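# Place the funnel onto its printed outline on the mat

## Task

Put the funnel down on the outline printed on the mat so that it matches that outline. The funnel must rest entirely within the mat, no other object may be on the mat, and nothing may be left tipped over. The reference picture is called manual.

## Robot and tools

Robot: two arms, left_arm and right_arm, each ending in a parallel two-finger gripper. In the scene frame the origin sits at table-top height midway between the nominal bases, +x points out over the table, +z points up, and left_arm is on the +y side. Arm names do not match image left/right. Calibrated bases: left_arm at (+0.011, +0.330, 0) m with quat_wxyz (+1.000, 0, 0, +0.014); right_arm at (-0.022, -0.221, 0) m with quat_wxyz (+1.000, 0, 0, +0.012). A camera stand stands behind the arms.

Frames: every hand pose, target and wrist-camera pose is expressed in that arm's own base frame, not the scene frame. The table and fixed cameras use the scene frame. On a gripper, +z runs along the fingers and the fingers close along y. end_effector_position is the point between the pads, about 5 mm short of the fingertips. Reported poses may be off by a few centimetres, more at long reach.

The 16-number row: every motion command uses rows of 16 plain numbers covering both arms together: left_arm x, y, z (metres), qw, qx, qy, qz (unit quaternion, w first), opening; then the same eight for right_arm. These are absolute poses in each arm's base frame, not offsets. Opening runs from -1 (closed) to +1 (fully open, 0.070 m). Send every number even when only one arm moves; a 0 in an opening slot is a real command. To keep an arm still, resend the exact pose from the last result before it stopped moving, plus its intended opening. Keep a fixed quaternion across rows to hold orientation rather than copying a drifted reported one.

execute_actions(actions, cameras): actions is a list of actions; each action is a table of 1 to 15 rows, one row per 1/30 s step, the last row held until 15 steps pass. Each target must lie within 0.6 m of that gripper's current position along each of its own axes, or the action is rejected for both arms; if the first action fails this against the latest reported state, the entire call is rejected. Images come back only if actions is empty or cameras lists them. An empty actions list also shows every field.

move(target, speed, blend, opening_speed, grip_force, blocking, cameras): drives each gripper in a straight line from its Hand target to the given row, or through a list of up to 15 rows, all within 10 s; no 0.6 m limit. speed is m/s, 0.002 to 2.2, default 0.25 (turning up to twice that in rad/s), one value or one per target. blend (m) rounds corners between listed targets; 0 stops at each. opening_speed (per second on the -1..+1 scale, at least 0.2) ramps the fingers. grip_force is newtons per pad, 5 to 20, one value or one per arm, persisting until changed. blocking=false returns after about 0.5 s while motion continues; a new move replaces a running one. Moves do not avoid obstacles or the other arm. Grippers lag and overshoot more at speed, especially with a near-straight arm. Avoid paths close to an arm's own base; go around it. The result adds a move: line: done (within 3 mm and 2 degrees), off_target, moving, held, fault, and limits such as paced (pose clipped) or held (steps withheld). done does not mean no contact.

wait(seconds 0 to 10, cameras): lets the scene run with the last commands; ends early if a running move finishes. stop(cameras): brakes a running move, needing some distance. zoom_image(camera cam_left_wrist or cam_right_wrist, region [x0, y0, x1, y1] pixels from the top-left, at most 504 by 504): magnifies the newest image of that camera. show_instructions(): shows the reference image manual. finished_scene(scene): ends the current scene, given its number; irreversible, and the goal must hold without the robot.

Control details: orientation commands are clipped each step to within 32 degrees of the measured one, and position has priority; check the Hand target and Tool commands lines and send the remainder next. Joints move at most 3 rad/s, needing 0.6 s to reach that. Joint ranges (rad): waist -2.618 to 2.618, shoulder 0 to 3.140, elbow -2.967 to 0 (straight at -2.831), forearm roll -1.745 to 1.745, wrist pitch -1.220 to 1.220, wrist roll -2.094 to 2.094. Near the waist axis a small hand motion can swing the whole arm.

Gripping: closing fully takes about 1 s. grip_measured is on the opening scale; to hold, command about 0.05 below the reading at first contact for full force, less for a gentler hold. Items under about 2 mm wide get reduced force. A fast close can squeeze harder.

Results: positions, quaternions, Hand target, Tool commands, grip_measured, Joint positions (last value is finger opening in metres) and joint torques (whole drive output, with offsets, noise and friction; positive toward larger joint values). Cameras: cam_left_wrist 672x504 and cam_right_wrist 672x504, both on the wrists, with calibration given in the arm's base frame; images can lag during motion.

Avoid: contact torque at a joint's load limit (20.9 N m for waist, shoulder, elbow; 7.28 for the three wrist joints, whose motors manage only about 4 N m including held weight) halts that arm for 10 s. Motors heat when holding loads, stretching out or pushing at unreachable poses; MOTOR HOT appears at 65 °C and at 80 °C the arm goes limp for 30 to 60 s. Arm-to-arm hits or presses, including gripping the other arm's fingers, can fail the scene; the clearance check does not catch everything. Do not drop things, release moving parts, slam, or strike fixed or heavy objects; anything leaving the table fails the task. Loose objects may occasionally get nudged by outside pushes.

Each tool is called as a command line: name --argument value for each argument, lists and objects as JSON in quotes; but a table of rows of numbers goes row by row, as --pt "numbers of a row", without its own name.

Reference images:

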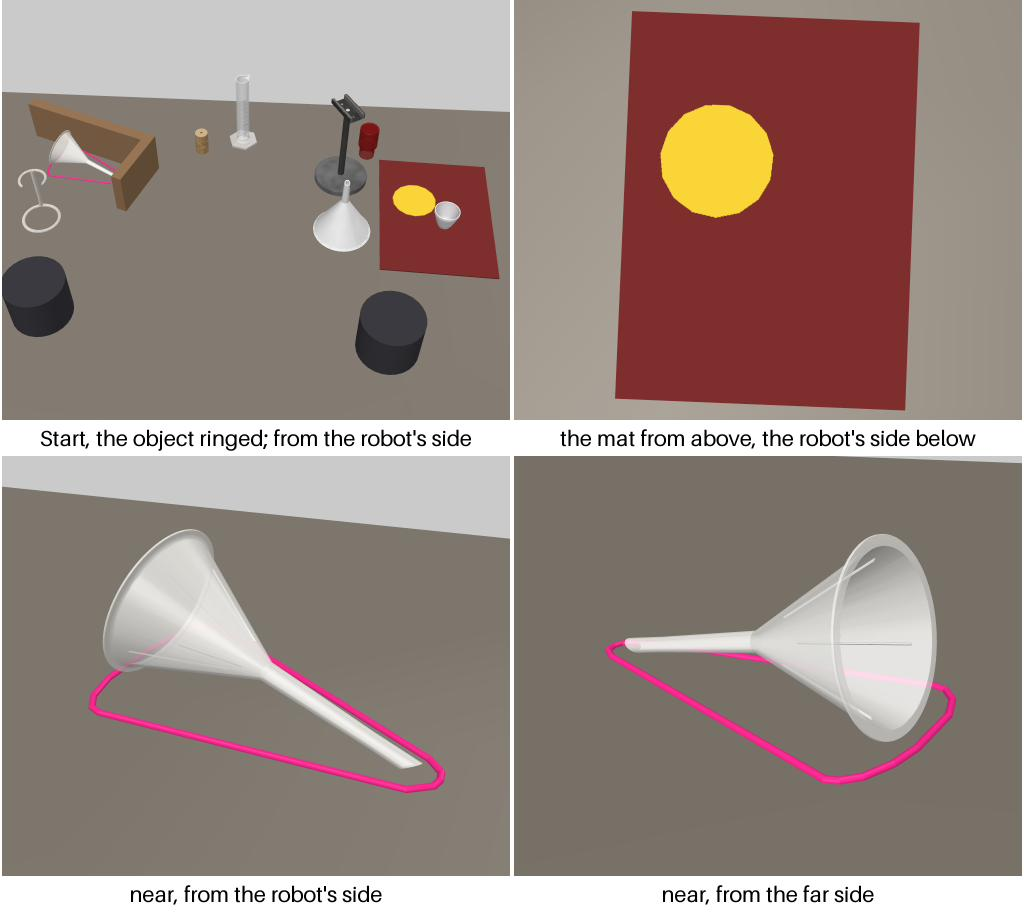

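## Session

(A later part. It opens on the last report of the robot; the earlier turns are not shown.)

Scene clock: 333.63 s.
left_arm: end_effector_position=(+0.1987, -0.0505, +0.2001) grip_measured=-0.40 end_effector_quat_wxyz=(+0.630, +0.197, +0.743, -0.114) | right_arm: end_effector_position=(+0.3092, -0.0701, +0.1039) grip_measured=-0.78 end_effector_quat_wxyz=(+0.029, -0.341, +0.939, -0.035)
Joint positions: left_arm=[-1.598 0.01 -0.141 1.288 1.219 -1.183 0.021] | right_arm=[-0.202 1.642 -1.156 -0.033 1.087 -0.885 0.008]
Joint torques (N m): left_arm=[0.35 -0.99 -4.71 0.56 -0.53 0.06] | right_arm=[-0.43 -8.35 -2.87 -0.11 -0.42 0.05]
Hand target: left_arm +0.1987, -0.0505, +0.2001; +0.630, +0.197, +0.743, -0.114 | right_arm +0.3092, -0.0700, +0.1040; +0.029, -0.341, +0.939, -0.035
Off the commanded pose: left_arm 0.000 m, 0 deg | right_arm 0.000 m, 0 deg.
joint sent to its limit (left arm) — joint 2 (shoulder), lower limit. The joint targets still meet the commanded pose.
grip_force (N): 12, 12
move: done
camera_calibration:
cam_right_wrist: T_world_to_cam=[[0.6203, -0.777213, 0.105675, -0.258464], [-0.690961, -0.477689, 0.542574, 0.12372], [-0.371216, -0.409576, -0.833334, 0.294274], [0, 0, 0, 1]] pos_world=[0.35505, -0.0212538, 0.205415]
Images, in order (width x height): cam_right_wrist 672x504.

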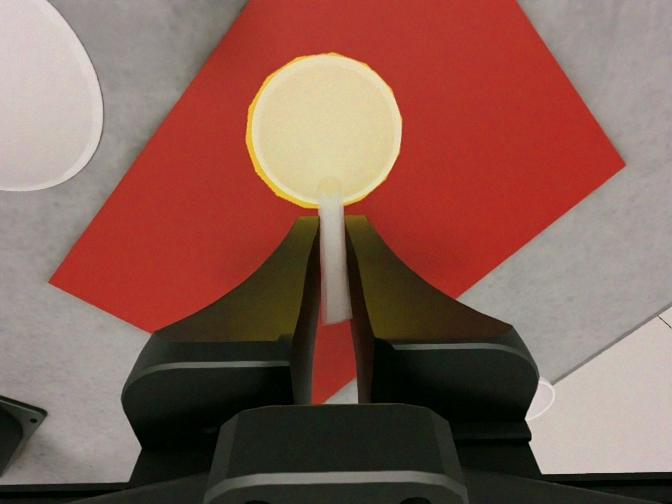

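move --pt "0.1987 -0.0505 0.2001 0.63 0.197 0.743 -0.114 -0.4 0.308 -0.0705 0.0975 -0.0287 0.341 -0.938 0.035 -1" --speed 0.04 --cameras '["cam_right_wrist"]'

Scene clock: 353.63 s.
left_arm: end_effector_position=(+0.1987, -0.0505, +0.2001) grip_measured=-0.40 end_effector_quat_wxyz=(+0.630, +0.197, +0.743, -0.114) | right_arm: end_effector_position=(+0.3095, -0.0708, +0.0995) grip_measured=-0.77 end_effector_quat_wxyz=(+0.032, -0.341, +0.939, -0.037)
Joint positions: left_arm=[-1.598 0.01 -0.141 1.288 1.219 -1.183 0.021] | right_arm=[-0.204 1.642 -1.137 -0.034 1.059 -0.886 0.008]
Joint torques (N m): left_arm=[0.37 -0.98 -4.86 0.56 -0.53 0.07] | right_arm=[-0.74 -1.21 1.12 0.27 0.47 -0.08]
Hand target: left_arm +0.1987, -0.0505, +0.2001; +0.630, +0.197, +0.743, -0.114 | right_arm +0.3080, -0.0705, +0.0975; +0.029, -0.341, +0.939, -0.035
Off the commanded pose: left_arm 0.000 m, 0 deg | right_arm 0.003 m, 0 deg.
joint sent to its limit (left arm) — joint 2 (shoulder), lower limit. The joint targets still meet the commanded pose.
grip_force (N): 12, 12
move: done
camera_calibration:
cam_right_wrist: T_world_to_cam=[[0.619465, -0.776866, 0.11288, -0.259197], [-0.695603, -0.47655, 0.537621, 0.12802], [-0.363867, -0.411558, -0.835596, 0.288162], [0, 0, 0, 1]] pos_world=[0.354467, -0.0217584, 0.201219]
Images, in order (width x height): cam_right_wrist 672x504.

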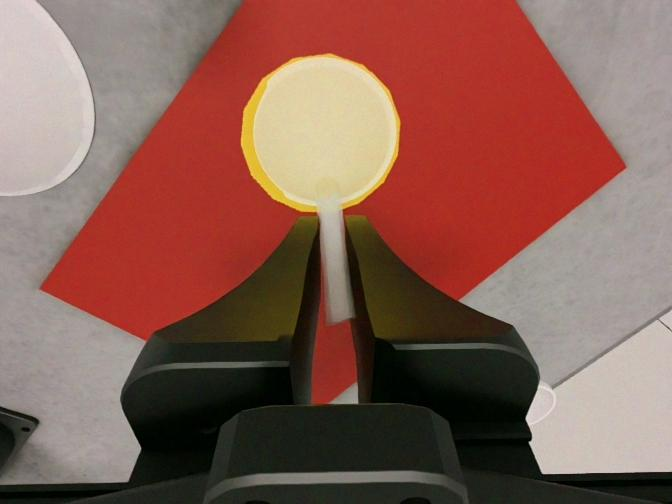

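move --pt "0.1987 -0.0505 0.2001 0.63 0.197 0.743 -0.114 -0.4 0.308 -0.069 0.102 -0.03 0.341 -0.938 0.036 -1" --pt "0.1987 -0.0505 0.2001 0.63 0.197 0.743 -0.114 -0.4 0.308 -0.069 0.0993 -0.03 0.341 -0.938 0.036 -1" --speed 0.05 --cameras '["cam_right_wrist"]'

Scene clock: 361.40 s.
left_arm: end_effector_position=(+0.1987, -0.0505, +0.2001) grip_measured=-0.40 end_effector_quat_wxyz=(+0.630, +0.197, +0.743, -0.114) | right_arm: end_effector_position=(+0.3079, -0.0686, +0.0991) grip_measured=-0.78 end_effector_quat_wxyz=(+0.030, -0.342, +0.939, -0.035)
Joint positions: left_arm=[-1.598 0.01 -0.141 1.288 1.219 -1.183 0.021] | right_arm=[-0.198 1.64 -1.133 -0.034 1.064 -0.881 0.008]
Joint torques (N m): left_arm=[0.36 -0.97 -5.05 0.56 -0.53 0.08] | right_arm=[-0.87 -6.1 -2.94 -0.1 -0.52 0.11]
Hand target: left_arm +0.1987, -0.0505, +0.2001; +0.630, +0.197, +0.743, -0.114 | right_arm +0.3080, -0.0690, +0.0993; +0.030, -0.341, +0.939, -0.036
Off the commanded pose: left_arm 0.000 m, 0 deg | right_arm 0.000 m, 0 deg.
joint sent to its limit (left arm) — joint 2 (shoulder), lower limit. The joint targets still meet the commanded pose.
grip_force (N): 12, 12
move: done
camera_calibration:
cam_right_wrist: T_world_to_cam=[[0.620815, -0.776472, 0.108074, -0.256323], [-0.692032, -0.478014, 0.54092, 0.126567], [-0.368348, -0.410602, -0.834102, 0.289505], [0, 0, 0, 1]] pos_world=[0.353356, -0.019655, 0.200716]
Images, in order (width x height): cam_right_wrist 672x504.

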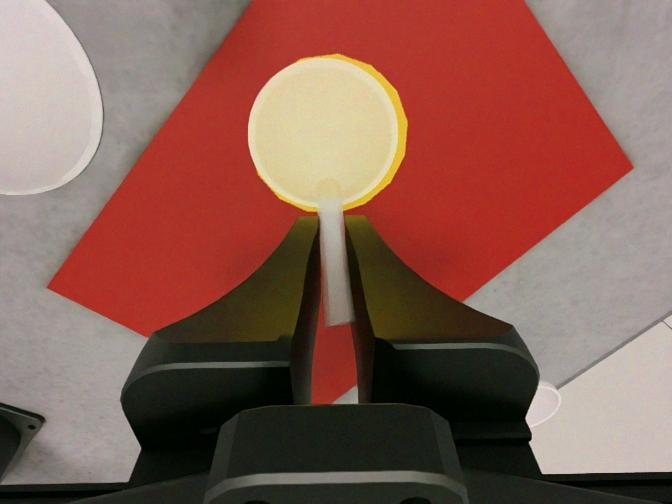

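move --pt "0.1987 -0.0505 0.2001 0.63 0.197 0.743 -0.114 -0.4 0.3088 -0.0700 0.102 -0.03 0.341 -0.938 0.036 -1" --pt "0.1987 -0.0505 0.2001 0.63 0.197 0.743 -0.114 -0.4 0.3088 -0.0701 0.0993 -0.03 0.341 -0.938 0.036 -1" --pt "0.1987 -0.0505 0.2001 0.63 0.197 0.743 -0.114 -0.4 0.3088 -0.0701 0.0993 -0.03 0.341 -0.938 0.036 -0.5" --speed 0.05 --opening_speed 0.4 --cameras '["cam_right_wrist"]'

move --target '[0.1987,-0.0505,0.2001,0.63,0.197,0.743,-0.114,-0.4,0.303,-0.073,0.19,-0.03,0.341,-0.938,0.036,-0.5]' --speed 0.12 --cameras '["cam_right_wrist"]'

Scene clock: 375.30 s.
left_arm: end_effector_position=(+0.1987, -0.0505, +0.2001) grip_measured=-0.40 end_effector_quat_wxyz=(+0.630, +0.197, +0.743, -0.114) | right_arm: end_effector_position=(+0.3084, -0.0699, +0.0989) grip_measured=-0.50 end_effector_quat_wxyz=(+0.029, -0.341, +0.939, -0.035)
Joint positions: left_arm=[-1.598 0.01 -0.141 1.288 1.219 -1.183 0.021] | right_arm=[-0.202 1.644 -1.137 -0.034 1.064 -0.884 0.018]
Joint torques (N m): left_arm=[0.36 -0.97 -5.22 0.56 -0.53 0.09] | right_arm=[-0.73 -7.95 -4.47 -0.06 -0.45 -0.04]
Hand target: left_arm +0.1987, -0.0505, +0.2001; +0.630, +0.197, +0.743, -0.114 | right_arm +0.3088, -0.0701, +0.0993; +0.030, -0.341, +0.939, -0.036
Off the commanded pose: left_arm 0.000 m, 0 deg | right_arm 0.001 m, 0 deg.
joint sent to its limit (left arm) — joint 2 (shoulder), lower limit. The joint targets still meet the commanded pose.
grip_force (N): 12, 12
move: done
camera_calibration:
cam_right_wrist: T_world_to_cam=[[0.620338, -0.776935, 0.107482, -0.257455], [-0.691824, -0.477444, 0.541688, 0.126375], [-0.36954, -0.410389, -0.83368, 0.289319], [0, 0, 0, 1]] pos_world=[0.354054, -0.0209554, 0.200416]
Images, in order (width x height): cam_right_wrist 672x504.

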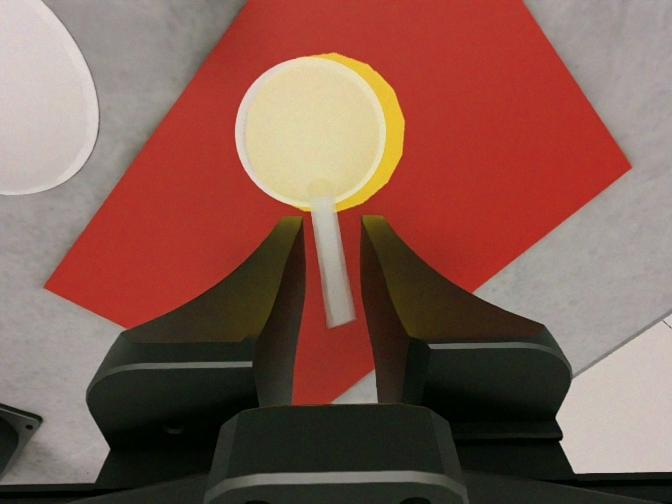

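Scene clock: 376.47 s.
left_arm: end_effector_position=(+0.1987, -0.0505, +0.2001) grip_measured=-0.40 end_effector_quat_wxyz=(+0.630, +0.197, +0.743, -0.114) | right_arm: end_effector_position=(+0.3030, -0.0732, +0.1901) grip_measured=-0.50 end_effector_quat_wxyz=(+0.099, -0.340, +0.932, -0.080)
Joint positions: left_arm=[-1.598 0.01 -0.141 1.288 1.219 -1.183 0.021] | right_arm=[-0.217 1.45 -1.263 -0.03 1.217 -0.91 0.018]
Joint torques (N m): left_arm=[0.34 -0.98 -5.24 0.56 -0.53 0.09] | right_arm=[-1.05 -4.89 -3.46 0.13 -0.38 -0.01]
Hand target: left_arm +0.1987, -0.0505, +0.2001; +0.630, +0.197, +0.743, -0.114 | right_arm +0.3030, -0.0730, +0.1895; +0.099, -0.340, +0.932, -0.079
Off the commanded pose: left_arm 0.000 m, 0 deg | right_arm 0.000 m, 9 deg.
joint sent to its limit (left arm) — joint 2 (shoulder), lower limit. The joint targets still meet the commanded pose.
joint sent to its limit (right arm) — joint 5 (wrist pitch), upper limit. The joint targets are off in orientation, not in position.
grip_force (N): 12, 12
move: off_target (right_arm)
camera_calibration:
cam_right_wrist: T_world_to_cam=[[0.596041, -0.768038, 0.234206, -0.282521], [-0.769388, -0.462838, 0.440254, 0.115464], [-0.229732, -0.442604, -0.86679, 0.323591], [0, 0, 0, 1]] pos_world=[0.33157, -0.0203233, 0.29582]
Images, in order (width x height): cam_right_wrist 672x504.

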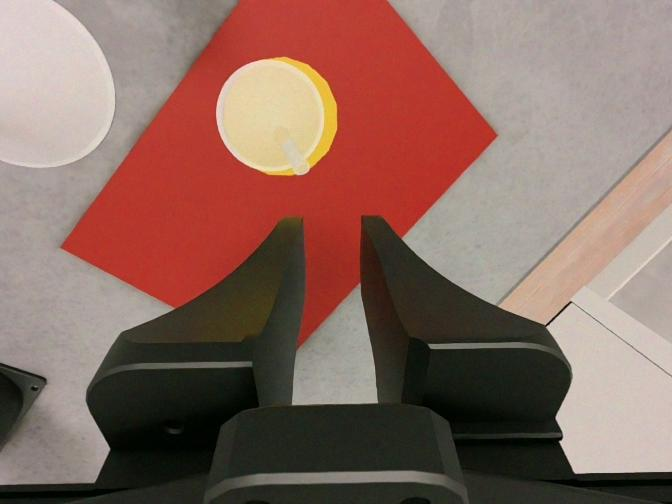

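move --pt "0.1987 -0.0505 0.2001 0.63 0.197 0.743 -0.114 -0.4 0.3072 -0.0684 0.099 -0.03 0.341 -0.938 0.036 -0.4" --pt "0.1987 -0.0505 0.2001 0.63 0.197 0.743 -0.114 -0.4 0.3072 -0.0684 0.099 -0.03 0.341 -0.938 0.036 -1" --pt "0.1987 -0.0505 0.2001 0.63 0.197 0.743 -0.114 -0.4 0.3072 -0.0684 0.104 -0.03 0.341 -0.938 0.036 -1" --pt "0.1987 -0.0505 0.2001 0.63 0.197 0.743 -0.114 -0.4 0.3099 -0.0739 0.104 -0.03 0.341 -0.938 0.036 -1" --speed 0.1 --opening_speed 0.5 --cameras '["cam_right_wrist"]'

Scene clock: 394.77 s.
left_arm: end_effector_position=(+0.1987, -0.0505, +0.2001) grip_measured=-0.40 end_effector_quat_wxyz=(+0.630, +0.197, +0.743, -0.114) | right_arm: end_effector_position=(+0.3103, -0.0744, +0.1046) grip_measured=-0.78 end_effector_quat_wxyz=(+0.031, -0.341, +0.939, -0.037)
Joint positions: left_arm=[-1.598 0.01 -0.141 1.288 1.219 -1.183 0.021] | right_arm=[-0.215 1.643 -1.16 -0.034 1.083 -0.898 0.008]
Joint torques (N m): left_arm=[0.36 -0.98 -5.25 0.56 -0.53 0.1] | right_arm=[-0.45 -6.28 -3.49 0.13 -0.23 0.09]
Hand target: left_arm +0.1987, -0.0505, +0.2001; +0.630, +0.197, +0.743, -0.114 | right_arm +0.3099, -0.0739, +0.1040; +0.030, -0.341, +0.939, -0.036
Off the commanded pose: left_arm 0.000 m, 0 deg | right_arm 0.001 m, 0 deg.
joint sent to its limit (left arm) — joint 2 (shoulder), lower limit. The joint targets still meet the commanded pose.
grip_force (N): 12, 12
move: done
camera_calibration:
cam_right_wrist: T_world_to_cam=[[0.620294, -0.776353, 0.111855, -0.263168], [-0.693921, -0.476676, 0.539679, 0.123331], [-0.365663, -0.412378, -0.834407, 0.291633], [0, 0, 0, 1]] pos_world=[0.355463, -0.0252594, 0.206218]
Images, in order (width x height): cam_right_wrist 672x504.

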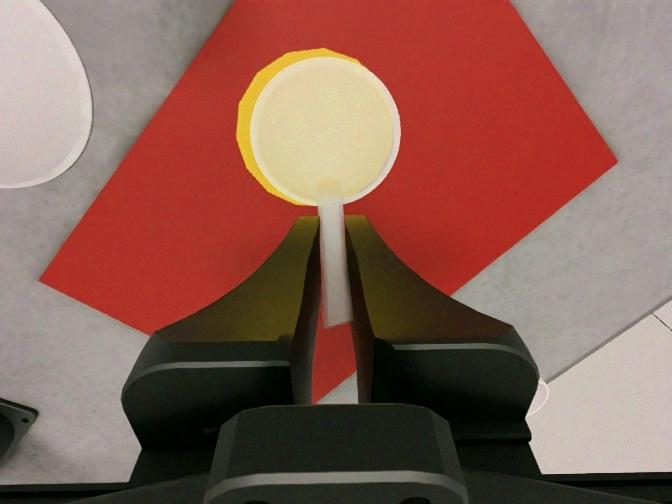

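move --pt "0.1987 -0.0505 0.2001 0.63 0.197 0.743 -0.114 -0.4 0.3096 -0.0739 0.106 0.016 -0.342 0.94 0.006 -1" --speed 0.1 --cameras '["cam_right_wrist"]'

Scene clock: 408.33 s.
left_arm: end_effector_position=(+0.1987, -0.0505, +0.2001) grip_measured=-0.40 end_effector_quat_wxyz=(+0.630, +0.197, +0.743, -0.114) | right_arm: end_effector_position=(+0.3096, -0.0738, +0.1059) grip_measured=-0.78 end_effector_quat_wxyz=(+0.016, -0.342, +0.940, +0.007)
Joint positions: left_arm=[-1.598 0.01 -0.141 1.288 1.219 -1.183 0.021] | right_arm=[-0.254 1.693 -1.232 0.031 1.179 -0.964 0.008]
Joint torques (N m): left_arm=[0.34 -0.98 -5.23 0.56 -0.53 0.11] | right_arm=[-0.77 -7.83 -3.69 -0.01 -0.36 0.09]
Hand target: left_arm +0.1987, -0.0505, +0.2001; +0.630, +0.197, +0.743, -0.114 | right_arm +0.3096, -0.0739, +0.1060; +0.016, -0.342, +0.940, +0.006
Off the commanded pose: left_arm 0.000 m, 0 deg | right_arm 0.000 m, 0 deg.
joint sent to its limit (left arm) — joint 2 (shoulder), lower limit. The joint targets still meet the commanded pose.
grip_force (N): 12, 12
move: done
camera_calibration:
cam_right_wrist: T_world_to_cam=[[0.62569, -0.77983, 0.01944, -0.254507], [-0.66116, -0.516922, 0.543745, 0.108864], [-0.41398, -0.353069, -0.839025, 0.31264], [0, 0, 0, 1]] pos_world=[0.360646, -0.0318146, 0.208066]
Images, in order (width x height): cam_right_wrist 672x504.

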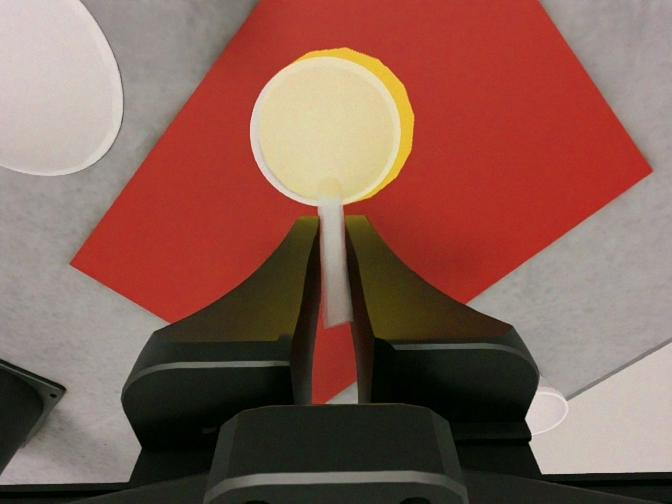

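move --pt "0.1987 -0.0505 0.2001 0.63 0.197 0.743 -0.114 -0.4 0.3128 -0.0774 0.106 0.016 -0.342 0.94 0.006 -1" --pt "0.1987 -0.0505 0.2001 0.63 0.197 0.743 -0.114 -0.4 0.3128 -0.0774 0.100 0.016 -0.342 0.94 0.006 -1" --speed 0.06 --cameras '["cam_right_wrist"]'

Scene clock: 424.50 s.
left_arm: end_effector_position=(+0.1987, -0.0505, +0.2001) grip_measured=-0.40 end_effector_quat_wxyz=(+0.630, +0.197, +0.743, -0.114) | right_arm: end_effector_position=(+0.3132, -0.0775, +0.0999) grip_measured=-0.78 end_effector_quat_wxyz=(+0.016, -0.342, +0.940, +0.006)
Joint positions: left_arm=[-1.598 0.01 -0.141 1.288 1.219 -1.183 0.021] | right_arm=[-0.262 1.712 -1.233 0.03 1.159 -0.971 0.008]
Joint torques (N m): left_arm=[0.34 -0.96 -5.24 0.56 -0.53 0.11] | right_arm=[-1.15 -8.18 -3.09 0.21 -0.11 -0.08]
Hand target: left_arm +0.1987, -0.0505, +0.2001; +0.630, +0.197, +0.743, -0.114 | right_arm +0.3128, -0.0774, +0.1000; +0.016, -0.342, +0.940, +0.006
Off the commanded pose: left_arm 0.000 m, 0 deg | right_arm 0.000 m, 0 deg.
joint sent to its limit (left arm) — joint 2 (shoulder), lower limit. The joint targets still meet the commanded pose.
grip_force (N): 12, 12
move: done
camera_calibration:
cam_right_wrist: T_world_to_cam=[[0.625438, -0.77997, 0.0217765, -0.259716], [-0.662206, -0.515831, 0.543508, 0.112981], [-0.412687, -0.354351, -0.839121, 0.307246], [0, 0, 0, 1]] pos_world=[0.364049, -0.0354181, 0.202067]
Images, in order (width x height): cam_right_wrist 672x504.

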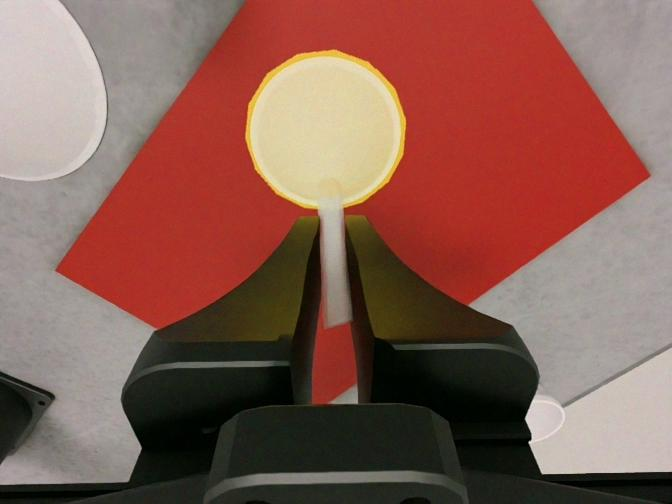

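Centered. Lower a hair, release, withdraw.

move --pt "0.1987 -0.0505 0.2001 0.63 0.197 0.743 -0.114 -0.4 0.313 -0.0775 0.0985 0.016 -0.342 0.94 0.006 -1" --pt "0.1987 -0.0505 0.2001 0.63 0.197 0.743 -0.114 -0.4 0.313 -0.0775 0.0985 0.016 -0.342 0.94 0.006 -0.5" --pt "0.1987 -0.0505 0.2001 0.63 0.197 0.743 -0.114 -0.4 0.306 -0.076 0.18 0.016 -0.342 0.94 0.006 -0.5" --speed 0.08 --opening_speed 0.4 --cameras '["cam_right_wrist"]'

Scene clock: 434.70 s.
left_arm: end_effector_position=(+0.1987, -0.0505, +0.2001) grip_measured=-0.40 end_effector_quat_wxyz=(+0.630, +0.197, +0.743, -0.114) | right_arm: end_effector_position=(+0.3057, -0.0755, +0.1796) grip_measured=-0.50 end_effector_quat_wxyz=(+0.098, -0.339, +0.934, -0.052)
Joint positions: left_arm=[-1.598 0.01 -0.141 1.288 1.219 -1.183 0.021] | right_arm=[-0.262 1.488 -1.267 0.029 1.217 -0.965 0.018]
Joint torques (N m): left_arm=[0.32 -0.98 -5.25 0.57 -0.53 0.12] | right_arm=[-1.13 -5.2 -4.67 -0.02 -0.32 0.1]
Hand target: left_arm +0.1987, -0.0505, +0.2001; +0.630, +0.197, +0.743, -0.114 | right_arm +0.3060, -0.0760, +0.1795; +0.098, -0.338, +0.934, -0.052
Off the commanded pose: left_arm 0.000 m, 0 deg | right_arm 0.001 m, 12 deg.
joint sent to its limit (left arm) — joint 2 (shoulder), lower limit. The joint targets still meet the commanded pose.
joint sent to its limit (right arm) — joint 5 (wrist pitch), upper limit. The joint targets are off in orientation, not in position.
grip_force (N): 12, 12
move: off_target (right_arm)
camera_calibration:
cam_right_wrist: T_world_to_cam=[[0.602106, -0.77769, 0.18074, -0.276437], [-0.759047, -0.487349, 0.43167, 0.117604], [-0.247622, -0.397101, -0.883739, 0.325978], [0, 0, 0, 1]] pos_world=[0.33643, -0.028222, 0.287276]
Images, in order (width x height): cam_right_wrist 672x504.

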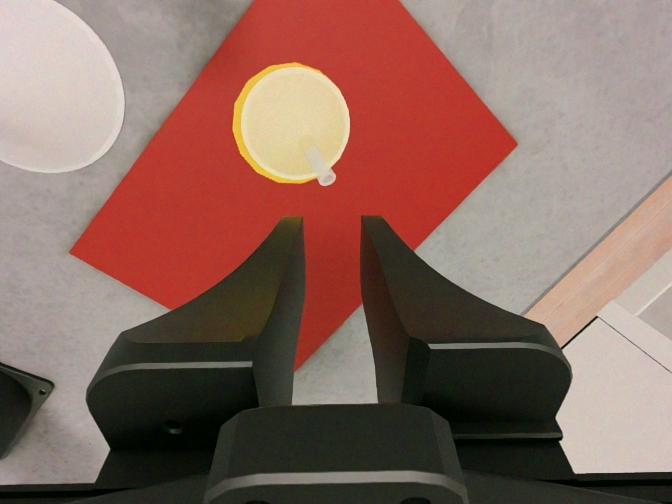

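finished_scene --scene 1

The scene is finished: the task was done.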